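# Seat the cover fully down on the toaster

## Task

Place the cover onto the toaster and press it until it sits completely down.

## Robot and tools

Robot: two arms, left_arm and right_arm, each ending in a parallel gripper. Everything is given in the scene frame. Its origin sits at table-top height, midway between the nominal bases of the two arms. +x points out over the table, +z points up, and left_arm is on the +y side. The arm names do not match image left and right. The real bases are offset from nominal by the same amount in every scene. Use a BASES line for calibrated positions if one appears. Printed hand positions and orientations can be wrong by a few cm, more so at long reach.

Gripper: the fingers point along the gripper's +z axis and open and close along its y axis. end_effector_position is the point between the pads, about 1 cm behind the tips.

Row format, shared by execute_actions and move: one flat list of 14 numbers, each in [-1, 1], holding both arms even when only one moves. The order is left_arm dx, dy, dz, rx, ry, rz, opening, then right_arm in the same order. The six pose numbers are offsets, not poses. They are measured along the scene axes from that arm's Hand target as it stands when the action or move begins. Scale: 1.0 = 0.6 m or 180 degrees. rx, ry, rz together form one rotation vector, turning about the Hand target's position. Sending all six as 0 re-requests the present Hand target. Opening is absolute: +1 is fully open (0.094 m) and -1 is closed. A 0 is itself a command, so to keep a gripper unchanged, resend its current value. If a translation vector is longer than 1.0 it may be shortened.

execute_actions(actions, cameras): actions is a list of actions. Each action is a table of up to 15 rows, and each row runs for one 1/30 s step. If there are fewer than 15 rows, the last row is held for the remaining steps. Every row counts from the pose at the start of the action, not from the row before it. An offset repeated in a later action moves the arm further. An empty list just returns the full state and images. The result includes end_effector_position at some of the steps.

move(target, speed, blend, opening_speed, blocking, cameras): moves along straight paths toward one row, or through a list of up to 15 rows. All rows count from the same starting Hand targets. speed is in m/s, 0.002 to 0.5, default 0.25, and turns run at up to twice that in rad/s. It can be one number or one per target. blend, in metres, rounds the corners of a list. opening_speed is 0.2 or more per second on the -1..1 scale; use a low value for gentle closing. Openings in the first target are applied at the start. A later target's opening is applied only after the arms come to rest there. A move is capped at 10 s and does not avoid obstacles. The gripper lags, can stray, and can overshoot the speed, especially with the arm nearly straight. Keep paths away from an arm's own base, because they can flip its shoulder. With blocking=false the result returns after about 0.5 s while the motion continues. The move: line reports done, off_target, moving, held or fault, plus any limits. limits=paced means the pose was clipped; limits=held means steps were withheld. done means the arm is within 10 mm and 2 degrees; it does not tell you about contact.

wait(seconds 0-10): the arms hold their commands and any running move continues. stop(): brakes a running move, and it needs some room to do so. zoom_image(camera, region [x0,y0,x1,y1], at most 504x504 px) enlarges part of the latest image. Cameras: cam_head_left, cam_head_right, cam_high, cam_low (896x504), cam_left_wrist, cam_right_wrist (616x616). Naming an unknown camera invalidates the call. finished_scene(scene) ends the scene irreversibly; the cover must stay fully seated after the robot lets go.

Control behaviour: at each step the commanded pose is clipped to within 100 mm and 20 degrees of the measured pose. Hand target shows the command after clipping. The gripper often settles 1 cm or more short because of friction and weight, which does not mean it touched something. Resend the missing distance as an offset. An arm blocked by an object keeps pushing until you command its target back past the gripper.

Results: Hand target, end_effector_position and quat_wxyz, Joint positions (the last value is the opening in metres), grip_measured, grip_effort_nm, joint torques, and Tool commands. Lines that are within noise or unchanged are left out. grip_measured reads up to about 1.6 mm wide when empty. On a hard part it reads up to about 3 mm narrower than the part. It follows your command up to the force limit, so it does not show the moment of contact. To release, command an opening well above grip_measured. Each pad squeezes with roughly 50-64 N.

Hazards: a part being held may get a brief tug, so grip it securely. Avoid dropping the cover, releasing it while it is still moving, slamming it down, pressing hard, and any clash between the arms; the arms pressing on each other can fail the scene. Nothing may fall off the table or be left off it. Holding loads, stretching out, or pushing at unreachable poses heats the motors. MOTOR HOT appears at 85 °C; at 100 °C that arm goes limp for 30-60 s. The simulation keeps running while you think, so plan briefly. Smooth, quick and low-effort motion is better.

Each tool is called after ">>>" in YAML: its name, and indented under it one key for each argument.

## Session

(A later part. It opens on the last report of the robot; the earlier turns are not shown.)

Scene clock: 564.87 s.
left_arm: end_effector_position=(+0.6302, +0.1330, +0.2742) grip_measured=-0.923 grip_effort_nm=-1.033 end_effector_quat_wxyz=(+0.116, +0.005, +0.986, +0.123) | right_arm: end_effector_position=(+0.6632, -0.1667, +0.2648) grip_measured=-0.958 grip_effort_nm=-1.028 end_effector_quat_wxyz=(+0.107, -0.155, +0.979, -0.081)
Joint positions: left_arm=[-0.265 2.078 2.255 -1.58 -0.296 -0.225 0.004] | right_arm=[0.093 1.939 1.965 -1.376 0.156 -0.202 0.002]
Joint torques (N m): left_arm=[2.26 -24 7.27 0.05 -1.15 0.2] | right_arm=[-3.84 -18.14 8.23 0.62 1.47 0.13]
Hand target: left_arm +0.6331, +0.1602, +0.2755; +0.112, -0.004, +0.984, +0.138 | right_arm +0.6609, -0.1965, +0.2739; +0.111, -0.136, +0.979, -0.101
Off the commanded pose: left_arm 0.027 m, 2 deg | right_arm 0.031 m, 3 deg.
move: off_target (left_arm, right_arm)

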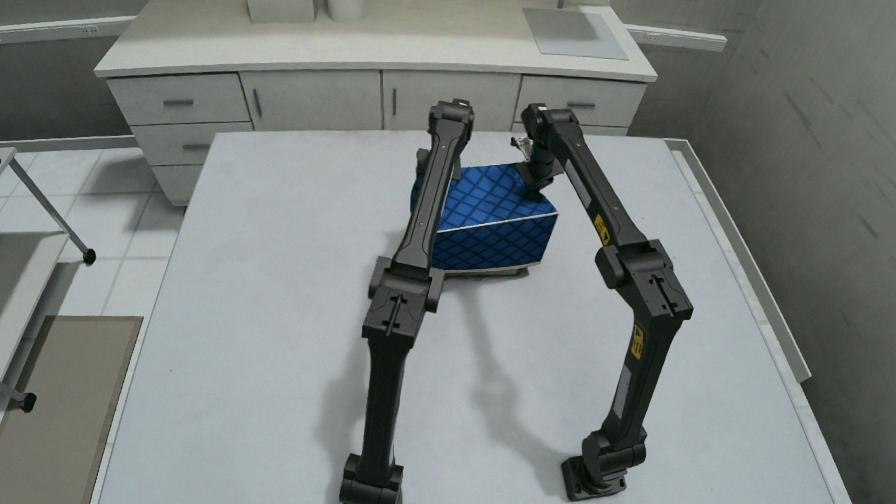

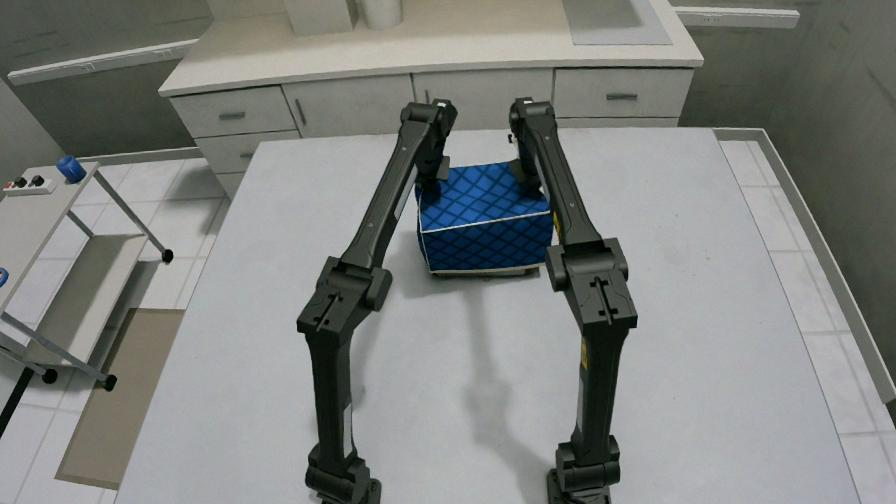

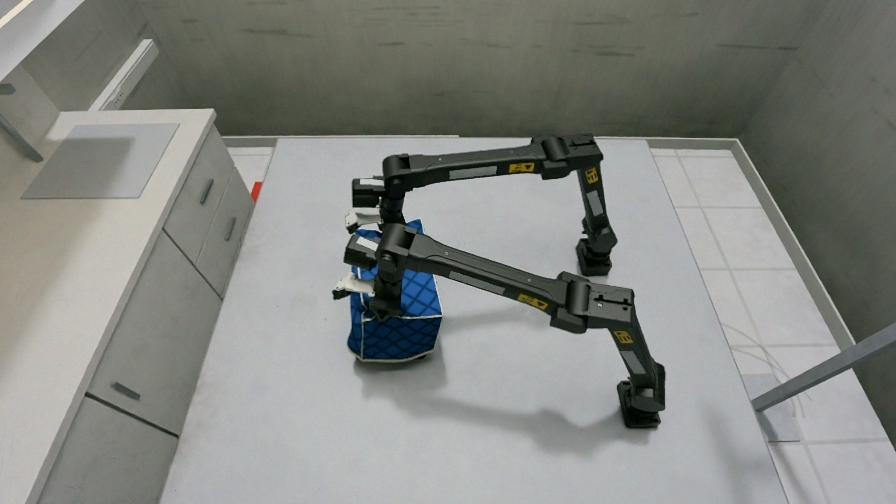

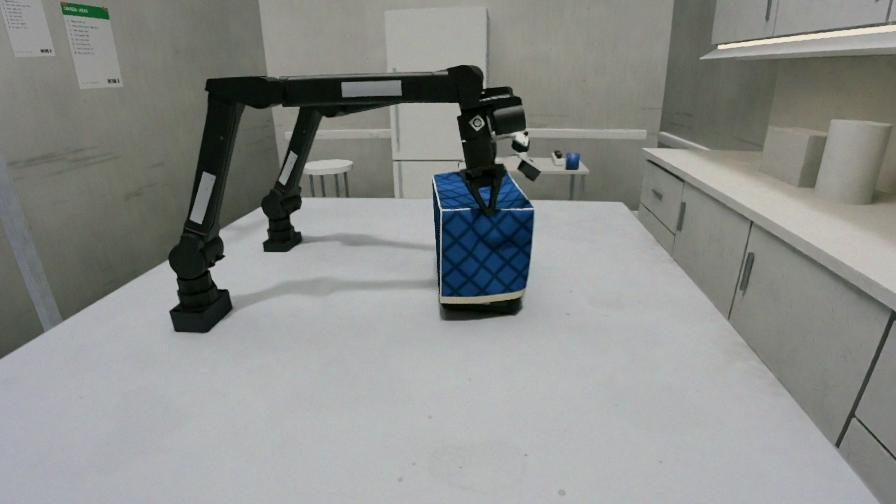

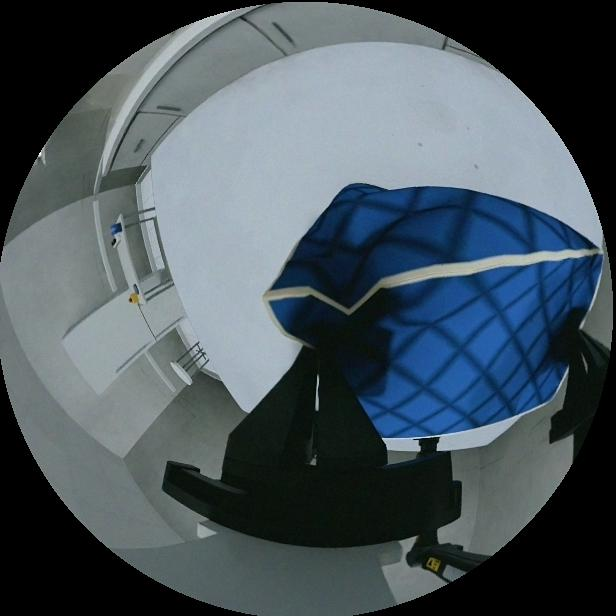

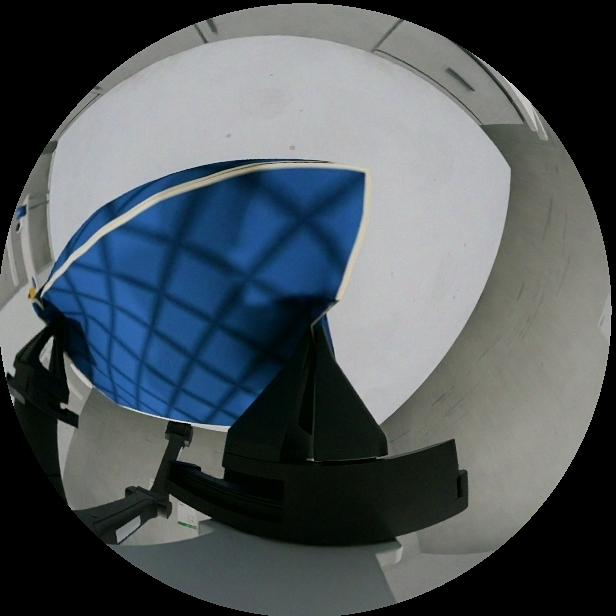

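>>> move:
  target: [0,-0.03,-0.085,0,0,0,-1,0,0.03,-0.09,0,0,0,-1]
  speed: 0.08

>>> zoom_image:
  camera: "cam_low"
  region: [410, 100, 570, 330]

>>> zoom_image:
  camera: "cam_high"
  region: [320, 140, 480, 380]

Scene clock: 581.23 s.
left_arm: end_effector_position=(+0.6363, +0.1344, +0.2376) grip_measured=-0.923 grip_effort_nm=-1.023 end_effector_quat_wxyz=(+0.128, -0.011, +0.983, +0.128) | right_arm: end_effector_position=(+0.6627, -0.1620, +0.2303) grip_measured=-0.958 grip_effort_nm=-1.038 end_effector_quat_wxyz=(+0.119, -0.147, +0.978, -0.089)
Joint positions: left_arm=[-0.265 2.067 2.136 -1.455 -0.316 -0.254 0.004] | right_arm=[0.105 1.926 1.851 -1.253 0.174 -0.178 0.002]
Joint torques (N m): left_arm=[0.44 -23.36 6 0.13 -0.58 0.23] | right_arm=[-2.55 -16.32 7.47 0.84 1.02 0.18]
Hand target: left_arm +0.6331, +0.1422, +0.2246; +0.112, -0.004, +0.984, +0.138 | right_arm +0.6609, -0.1784, +0.2199; +0.111, -0.136, +0.979, -0.101
Off the commanded pose: left_arm 0.016 m, 2 deg | right_arm 0.020 m, 2 deg.
move: off_target (left_arm, right_arm)

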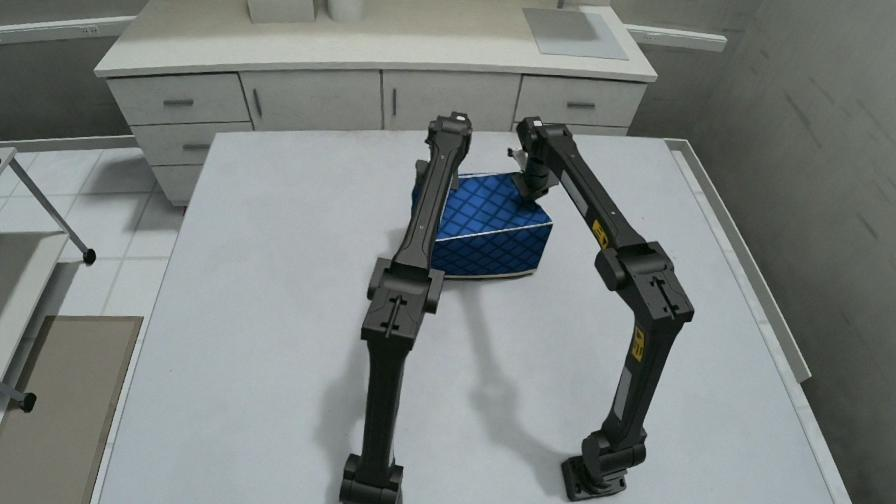

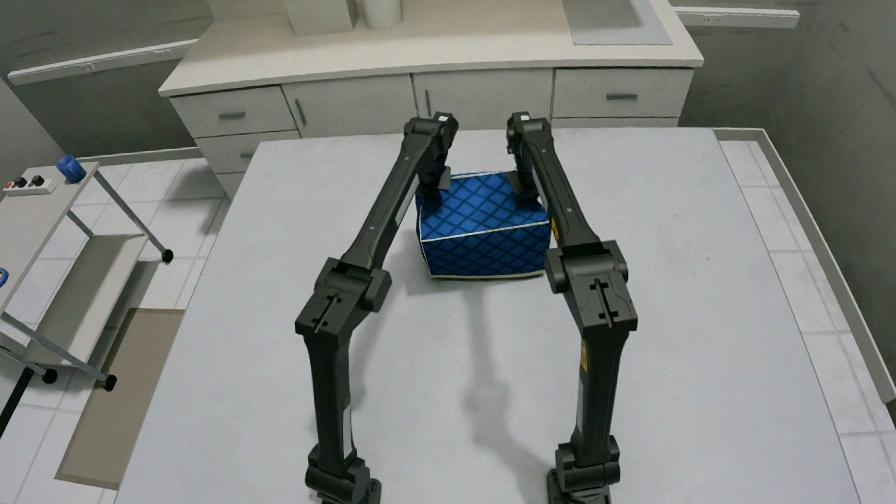

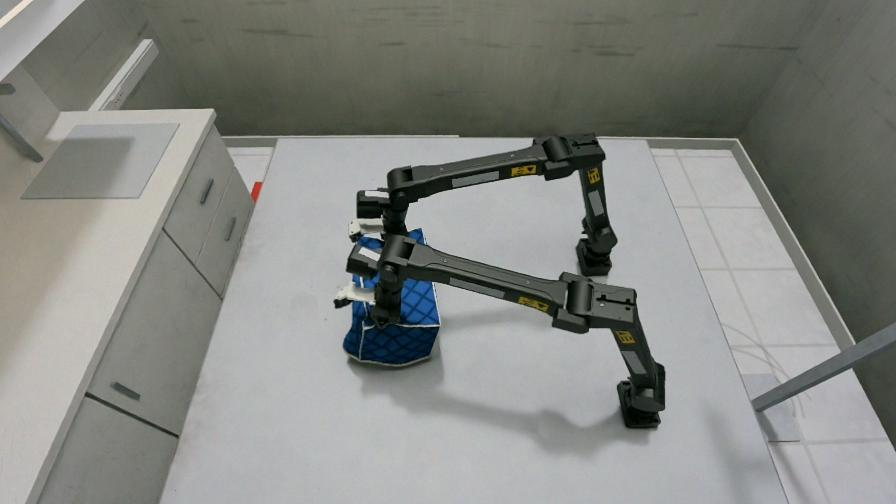

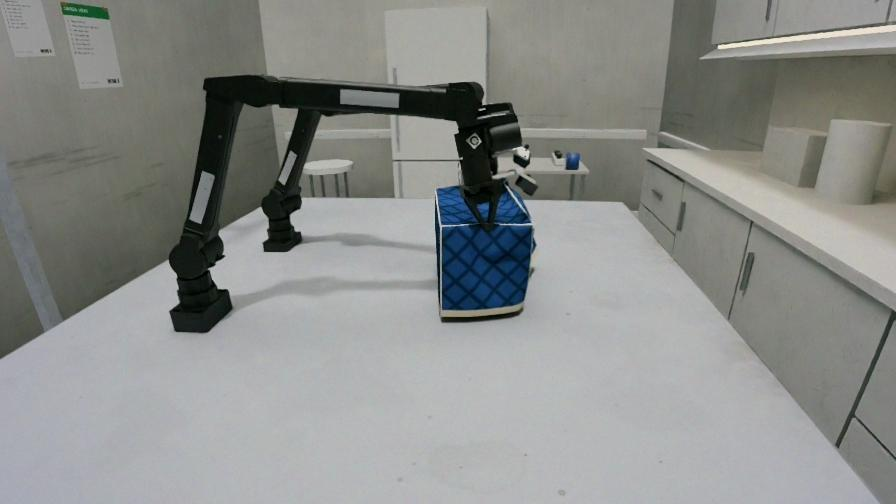

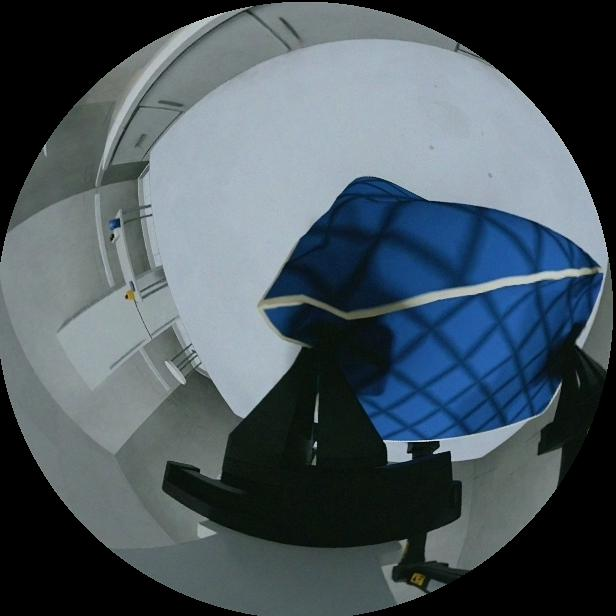

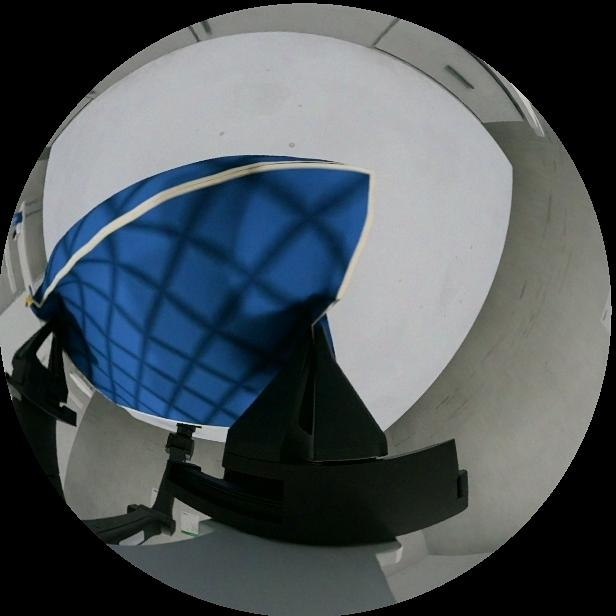

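Scaled by 2.191.

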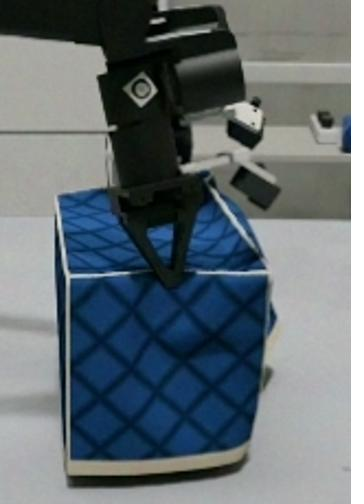

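Scaled by 2.100.

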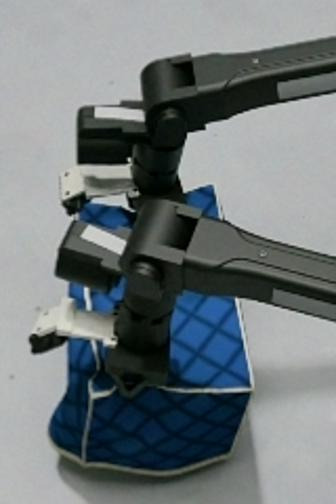

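>>> zoom_image:
  camera: "cam_high"
  region: [330, 270, 450, 380]

>>> zoom_image:
  camera: "cam_low"
  region: [430, 180, 550, 330]

>>> zoom_image:
  camera: "cam_head_right"
  region: [390, 160, 570, 300]

>>> zoom_image:
  camera: "cam_left_wrist"
  region: [240, 130, 480, 350]

Scaled by 4.200.

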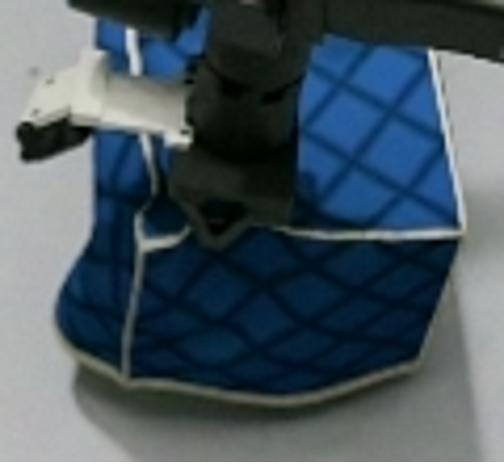

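Scaled by 3.360.

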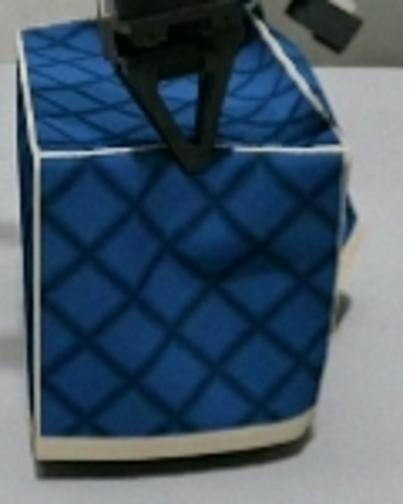

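Scaled by 2.800.

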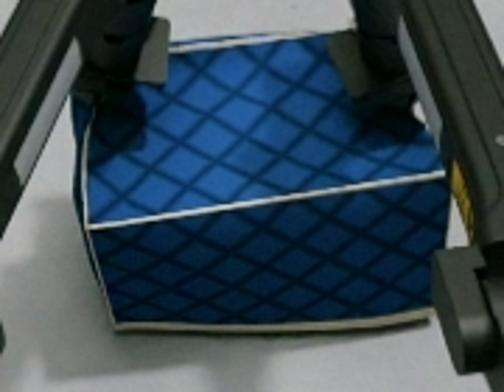

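Scaled by 2.100 from the camera's 616x616 image, which has a finer 880x880 frame.

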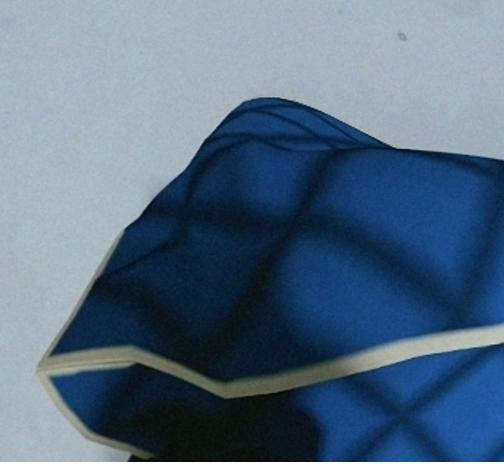

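>>> move:
  target:
    - [0.04,0,0.02,0,0,0,-1,-0.02,0,0,0,0,0,-1]
    - [0.04,0,-0.04,0,0,0,-1,-0.02,0,-0.03,0,0,0,-1]
  speed: 0.08

>>> zoom_image:
  camera: "cam_high"
  region: [330, 270, 450, 380]

>>> zoom_image:
  camera: "cam_low"
  region: [430, 180, 550, 330]

Scene clock: 591.70 s.
left_arm: end_effector_position=(+0.6544, +0.1290, +0.2235) grip_measured=-0.925 grip_effort_nm=-1.033 end_effector_quat_wxyz=(+0.129, -0.009, +0.984, +0.126) | right_arm: end_effector_position=(+0.6560, -0.1638, +0.2242) grip_measured=-0.958 grip_effort_nm=-1.038 end_effector_quat_wxyz=(+0.134, -0.142, +0.976, -0.092)
Joint positions: left_arm=[-0.265 2.128 2.2 -1.454 -0.312 -0.249 0.004] | right_arm=[0.105 1.888 1.772 -1.181 0.181 -0.172 0.002]
Joint torques (N m): left_arm=[1.32 -22.71 6.22 0.72 -0.64 0.24] | right_arm=[-2.37 -15.15 6.68 0.54 0.78 0.14]
Hand target: left_arm +0.6571, +0.1422, +0.2004; +0.112, -0.004, +0.984, +0.139 | right_arm +0.6489, -0.1786, +0.2018; +0.111, -0.136, +0.979, -0.101
Off the commanded pose: left_arm 0.027 m, 2 deg | right_arm 0.028 m, 3 deg.
move: off_target (left_arm, right_arm)

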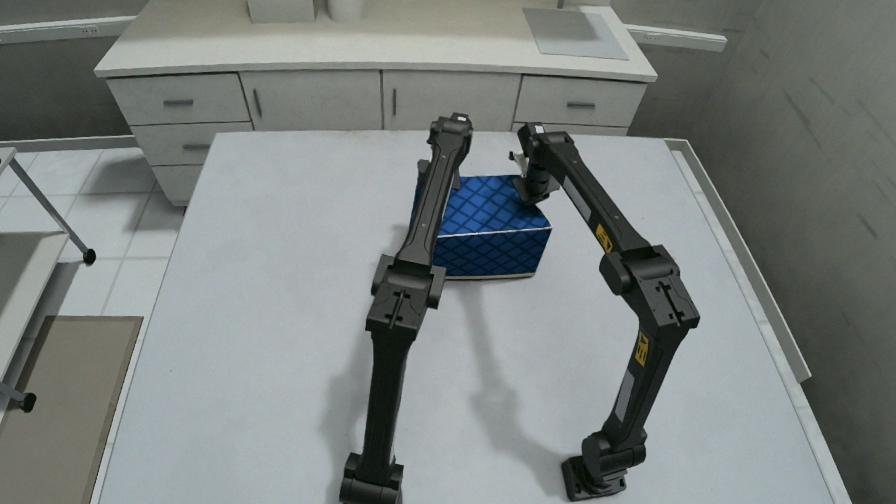

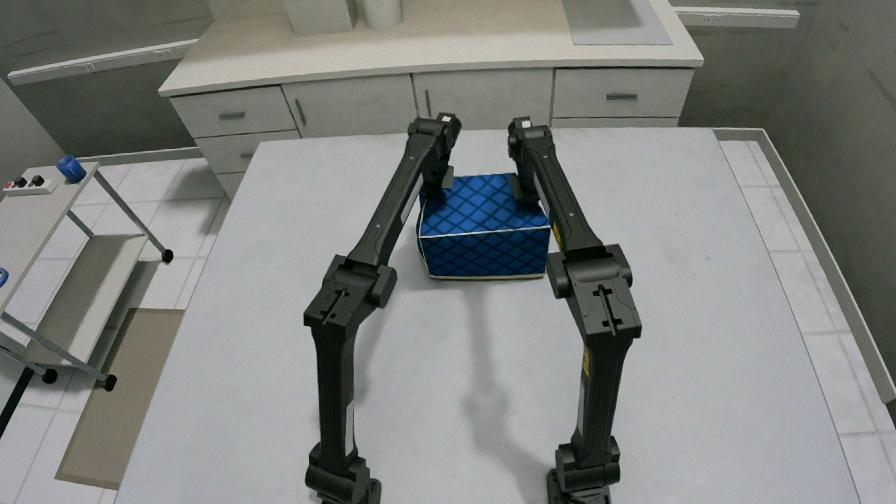

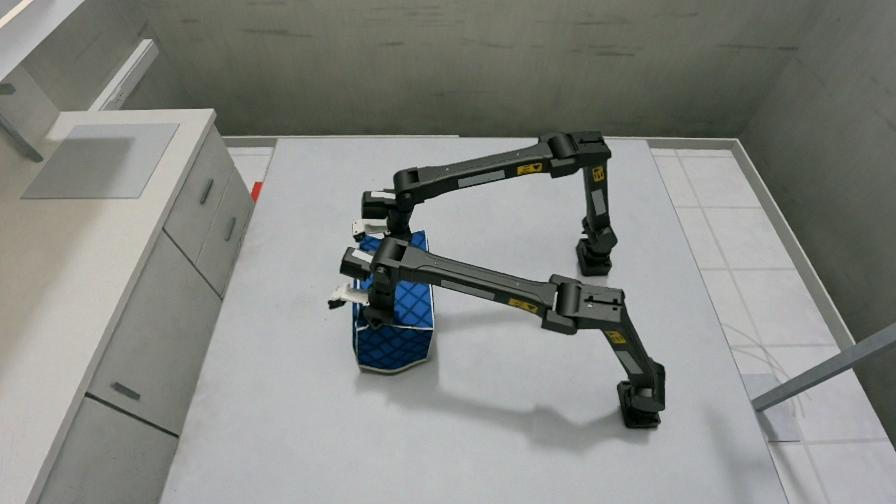

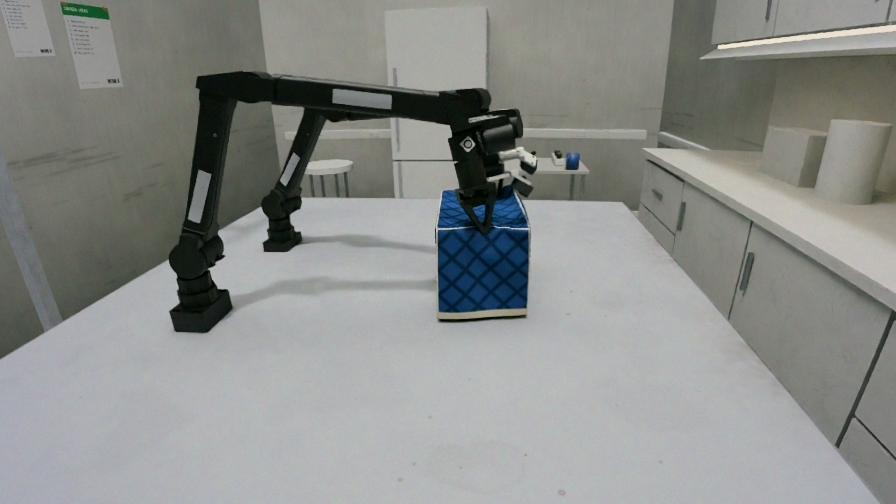

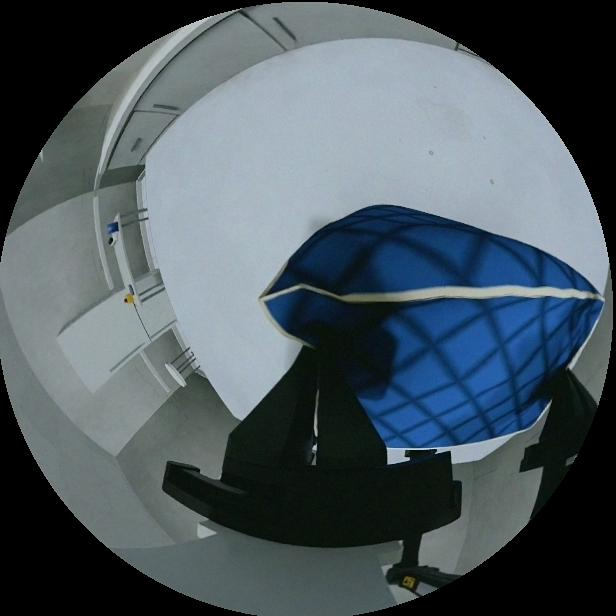

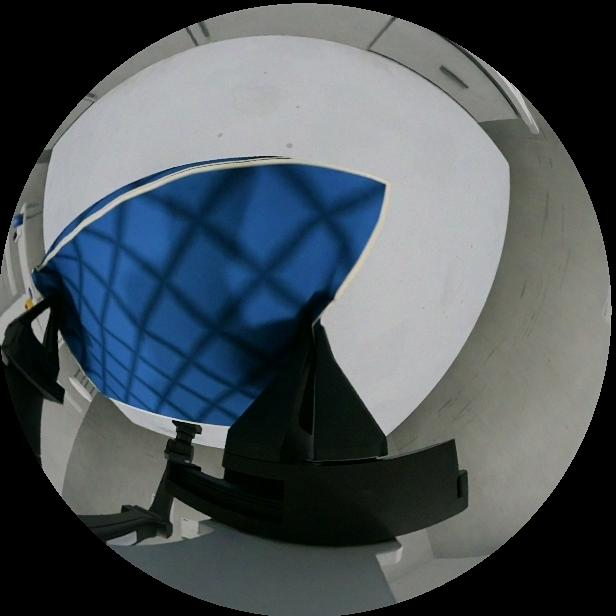

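Scaled by 4.200.

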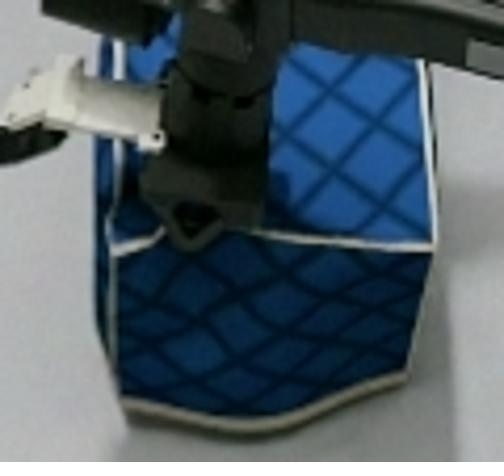

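Scaled by 3.360.

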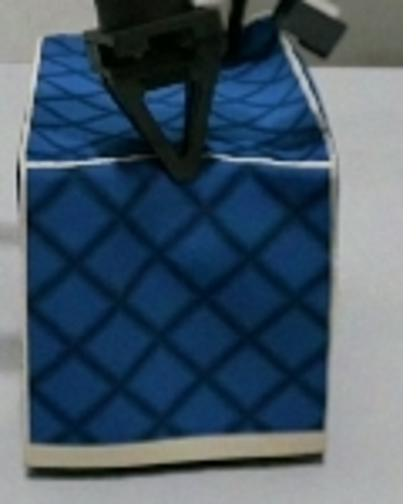

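>>> move:
  target:
    - [0,-0.02,-0.02,0,0,0,-1,0,0.025,-0.02,0,0,0,-1]
    - [0,-0.02,-0.02,0,0,0,0.0,0,0.025,-0.02,0,0,0,0.0]
  speed: 0.06
  opening_speed: 0.6

>>> zoom_image:
  camera: "cam_high"
  region: [330, 230, 450, 380]

>>> zoom_image:
  camera: "cam_low"
  region: [430, 180, 550, 330]

Scene clock: 598.27 s.
left_arm: end_effector_position=(+0.6575, +0.1414, +0.2264) grip_measured=-0.004 grip_effort_nm=0.168 end_effector_quat_wxyz=(+0.138, -0.017, +0.980, +0.141) | right_arm: end_effector_position=(+0.6585, -0.1777, +0.2258) grip_measured=-0.004 grip_effort_nm=0.168 end_effector_quat_wxyz=(+0.144, -0.122, +0.976, -0.111)
Joint positions: left_arm=[-0.254 2.12 2.188 -1.438 -0.344 -0.249 0.047] | right_arm=[0.094 1.88 1.758 -1.156 0.222 -0.15 0.047]
Joint torques (N m): left_arm=[-0.73 -21.07 6.01 0.61 0.48 0.08] | right_arm=[0.5 -13.8 6.68 0.4 -0.53 0.17]
Hand target: left_arm +0.6571, +0.1301, +0.1885; +0.112, -0.004, +0.984, +0.138 | right_arm +0.6490, -0.1634, +0.1900; +0.111, -0.136, +0.979, -0.101
Off the commanded pose: left_arm 0.040 m, 3 deg | right_arm 0.040 m, 4 deg.
move: off_target (left_arm, right_arm); target 2's new opening was sent with right_arm's hand 0.034 m and 3 deg from that target

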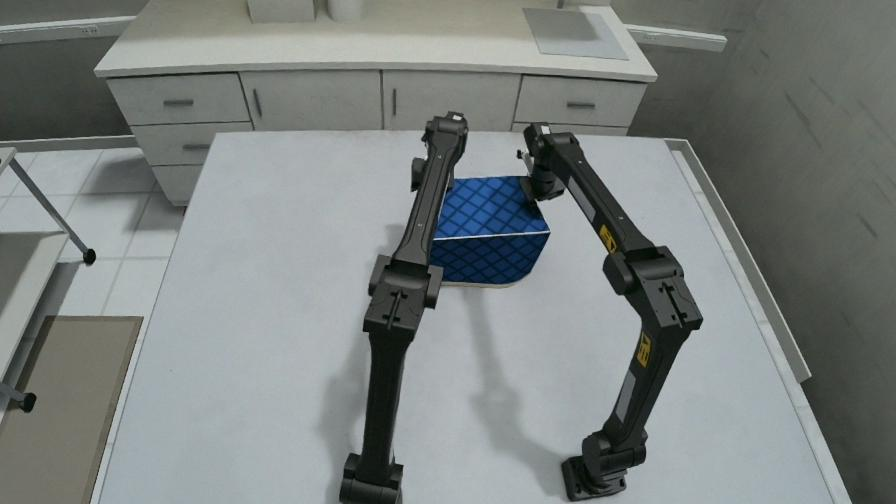

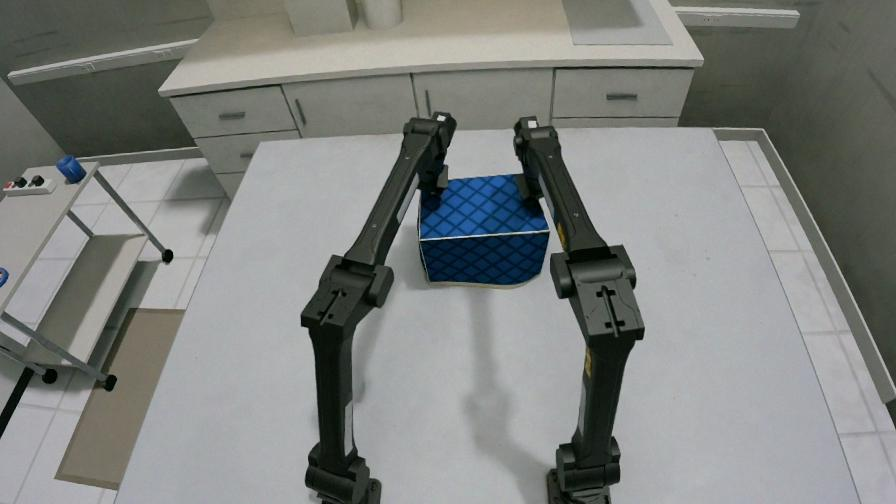

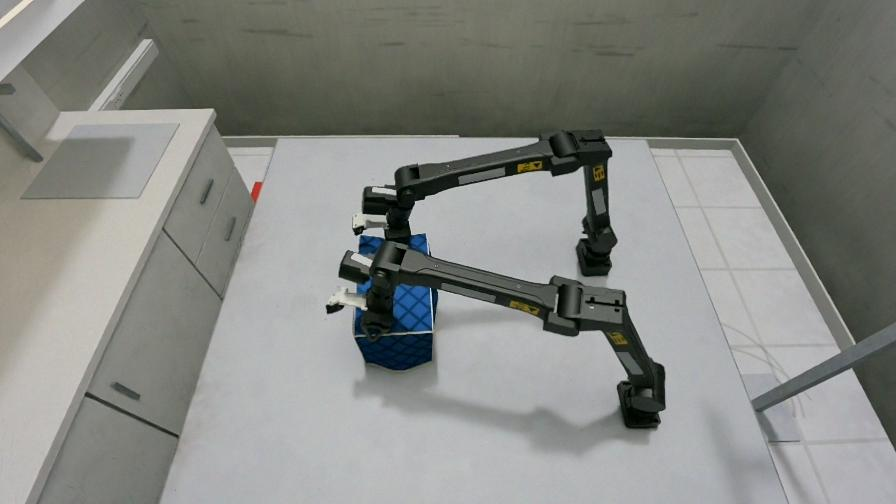

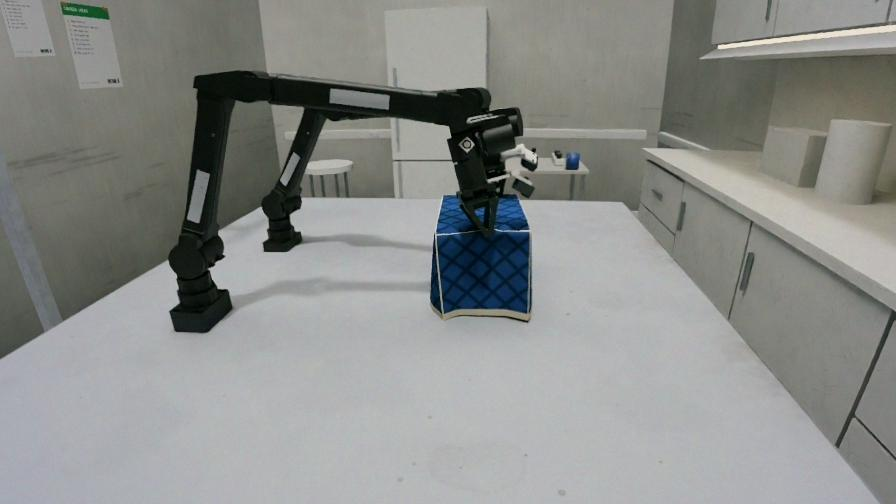

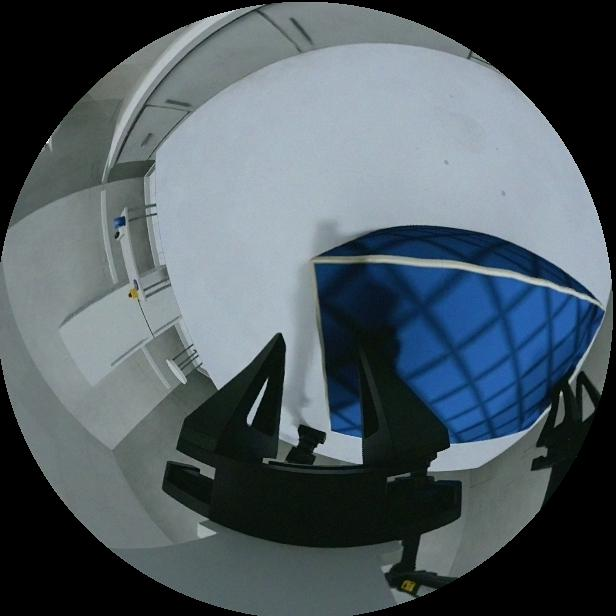

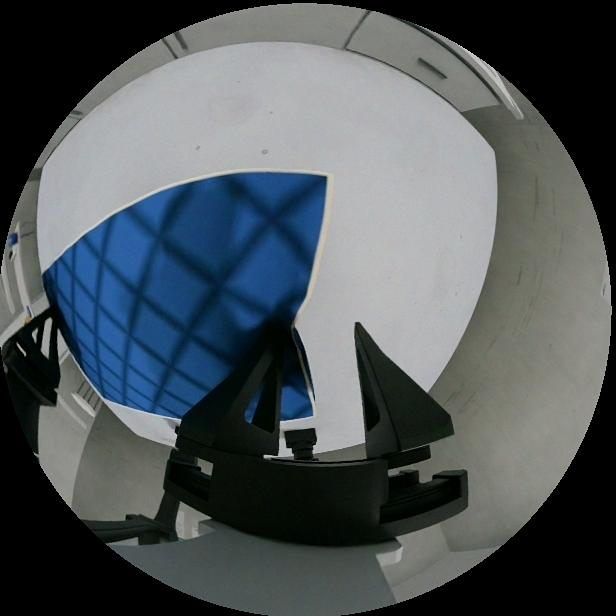

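Scaled by 3.360.

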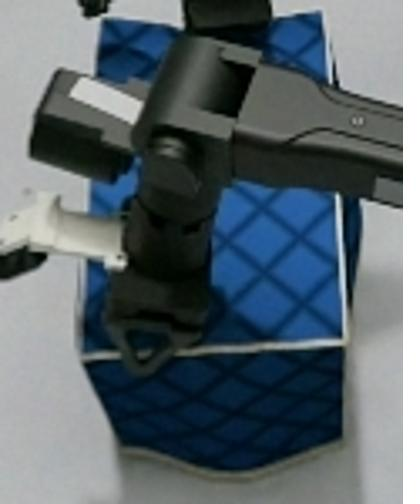

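Scaled by 3.360.

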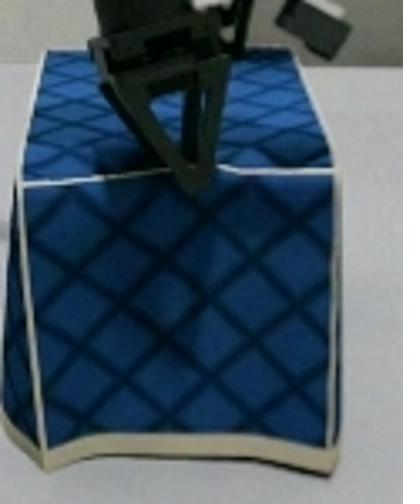

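>>> move:
  target:
    - [0,0.03,0.25,0,0,0,0.0,0,-0.03,0.25,0,0,0,0.0]
    - [-0.028,0,0.25,-0.125,-0.013,0.492,1,-0.015,0.047,0.25,0.111,0.005,-0.583,1]
  speed: [0.1,0.25]

>>> zoom_image:
  camera: "cam_high"
  region: [330, 230, 450, 380]

>>> zoom_image:
  camera: "cam_low"
  region: [430, 180, 550, 330]

Scene clock: 619.90 s.
left_arm: end_effector_position=(+0.6462, +0.1188, +0.3112) grip_measured=+0.997 grip_effort_nm=0.110 end_effector_quat_wxyz=(-0.065, +0.694, -0.711, +0.093) | right_arm: end_effector_position=(+0.6294, -0.1409, +0.3330) grip_measured=+0.997 grip_effort_nm=0.105 end_effector_quat_wxyz=(+0.040, +0.702, +0.709, +0.048)
Joint positions: left_arm=[-0.208 2.148 2.485 -1.681 -0.004 -1.749 0.094] | right_arm=[0.1 1.946 2.172 -1.671 0.005 1.698 0.094]
Joint torques (N m): left_arm=[0.73 -27.81 7.25 -0.08 0.02 -0.03] | right_arm=[-0.56 -14.74 13.57 -0.01 -0.02 0.29]
Hand target: left_arm +0.6402, +0.1302, +0.3385; +0.000, +0.708, -0.706, -0.001 | right_arm +0.6400, -0.1353, +0.3399; +0.000, +0.707, +0.707, +0.000
Off the commanded pose: left_arm 0.030 m, 13 deg | right_arm 0.014 m, 7 deg.
joint sent to its limit (left arm) — joint 4 (wrist pitch), lower limit. The joint targets are off in orientation, not in position.
joint sent to its limit (right arm) — joint 4 (wrist pitch), lower limit. The joint targets are off in orientation, not in position.
move: off_target (left_arm, right_arm); target 2's new opening was sent with left_arm's hand 0.030 m and 13 deg from that target

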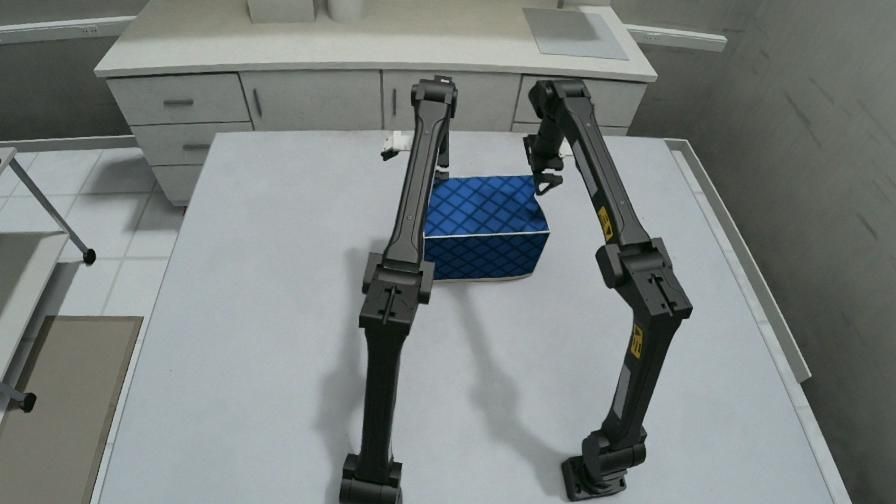

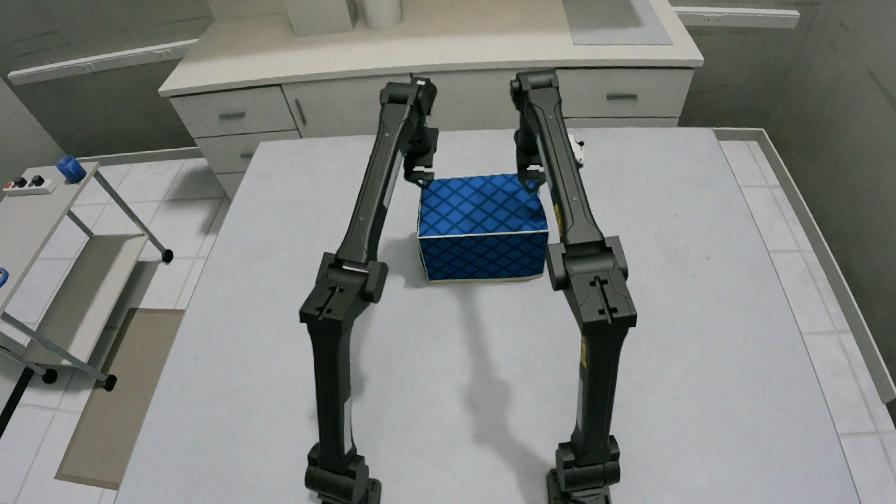

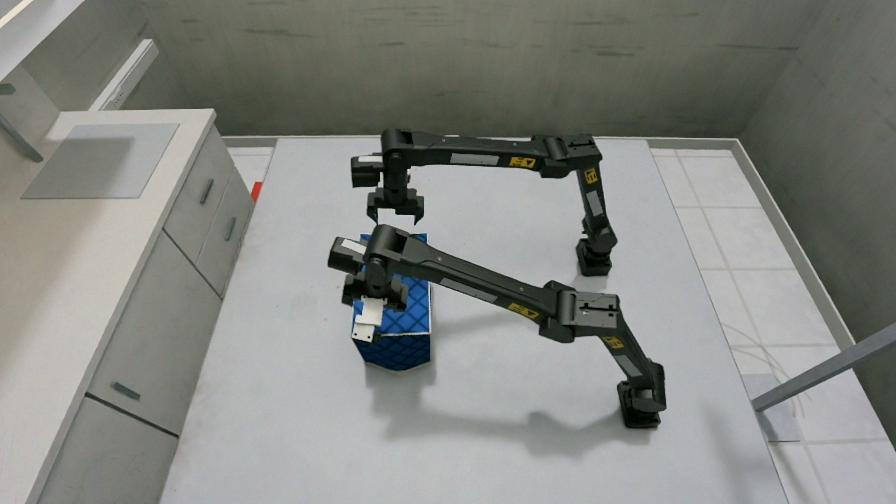

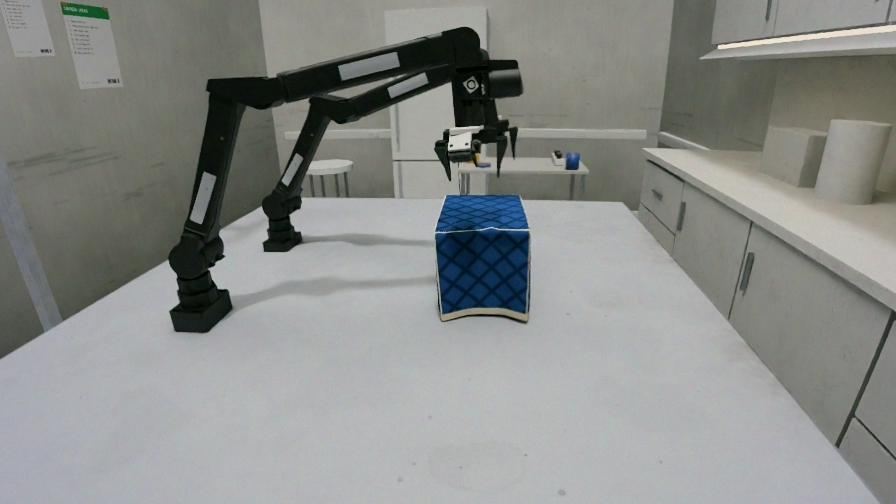

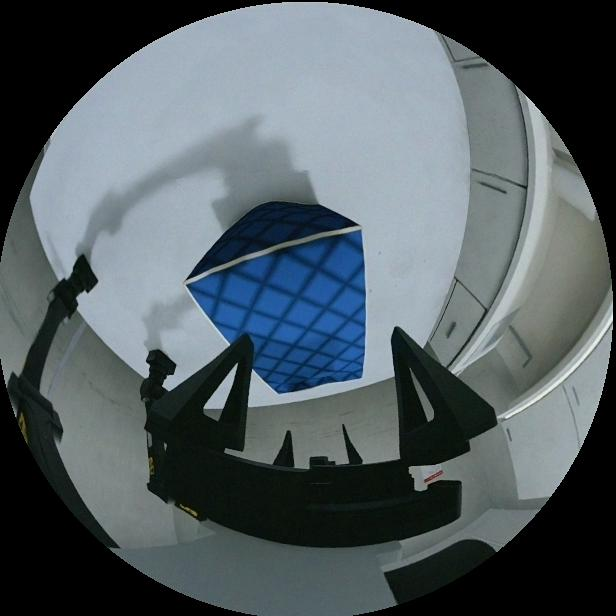

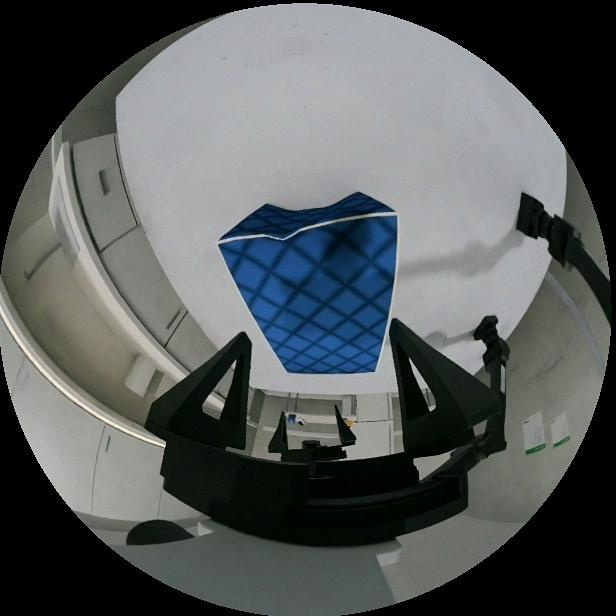

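Scaled by 3.360.

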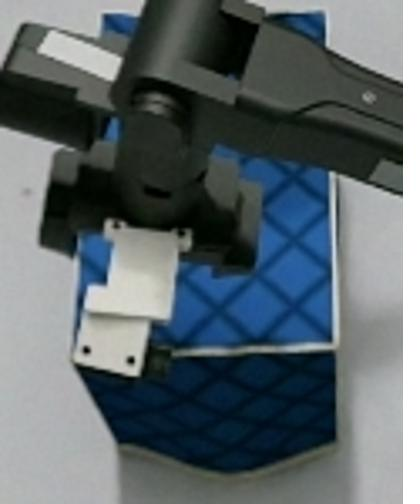

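Scaled by 3.360.

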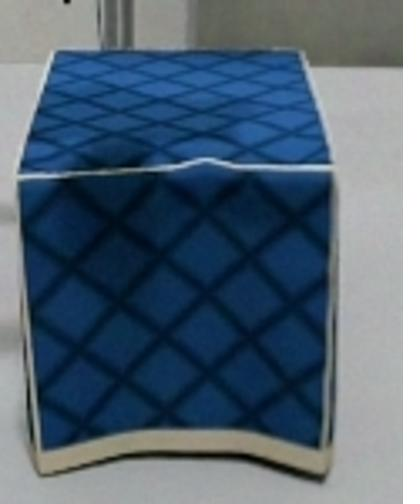

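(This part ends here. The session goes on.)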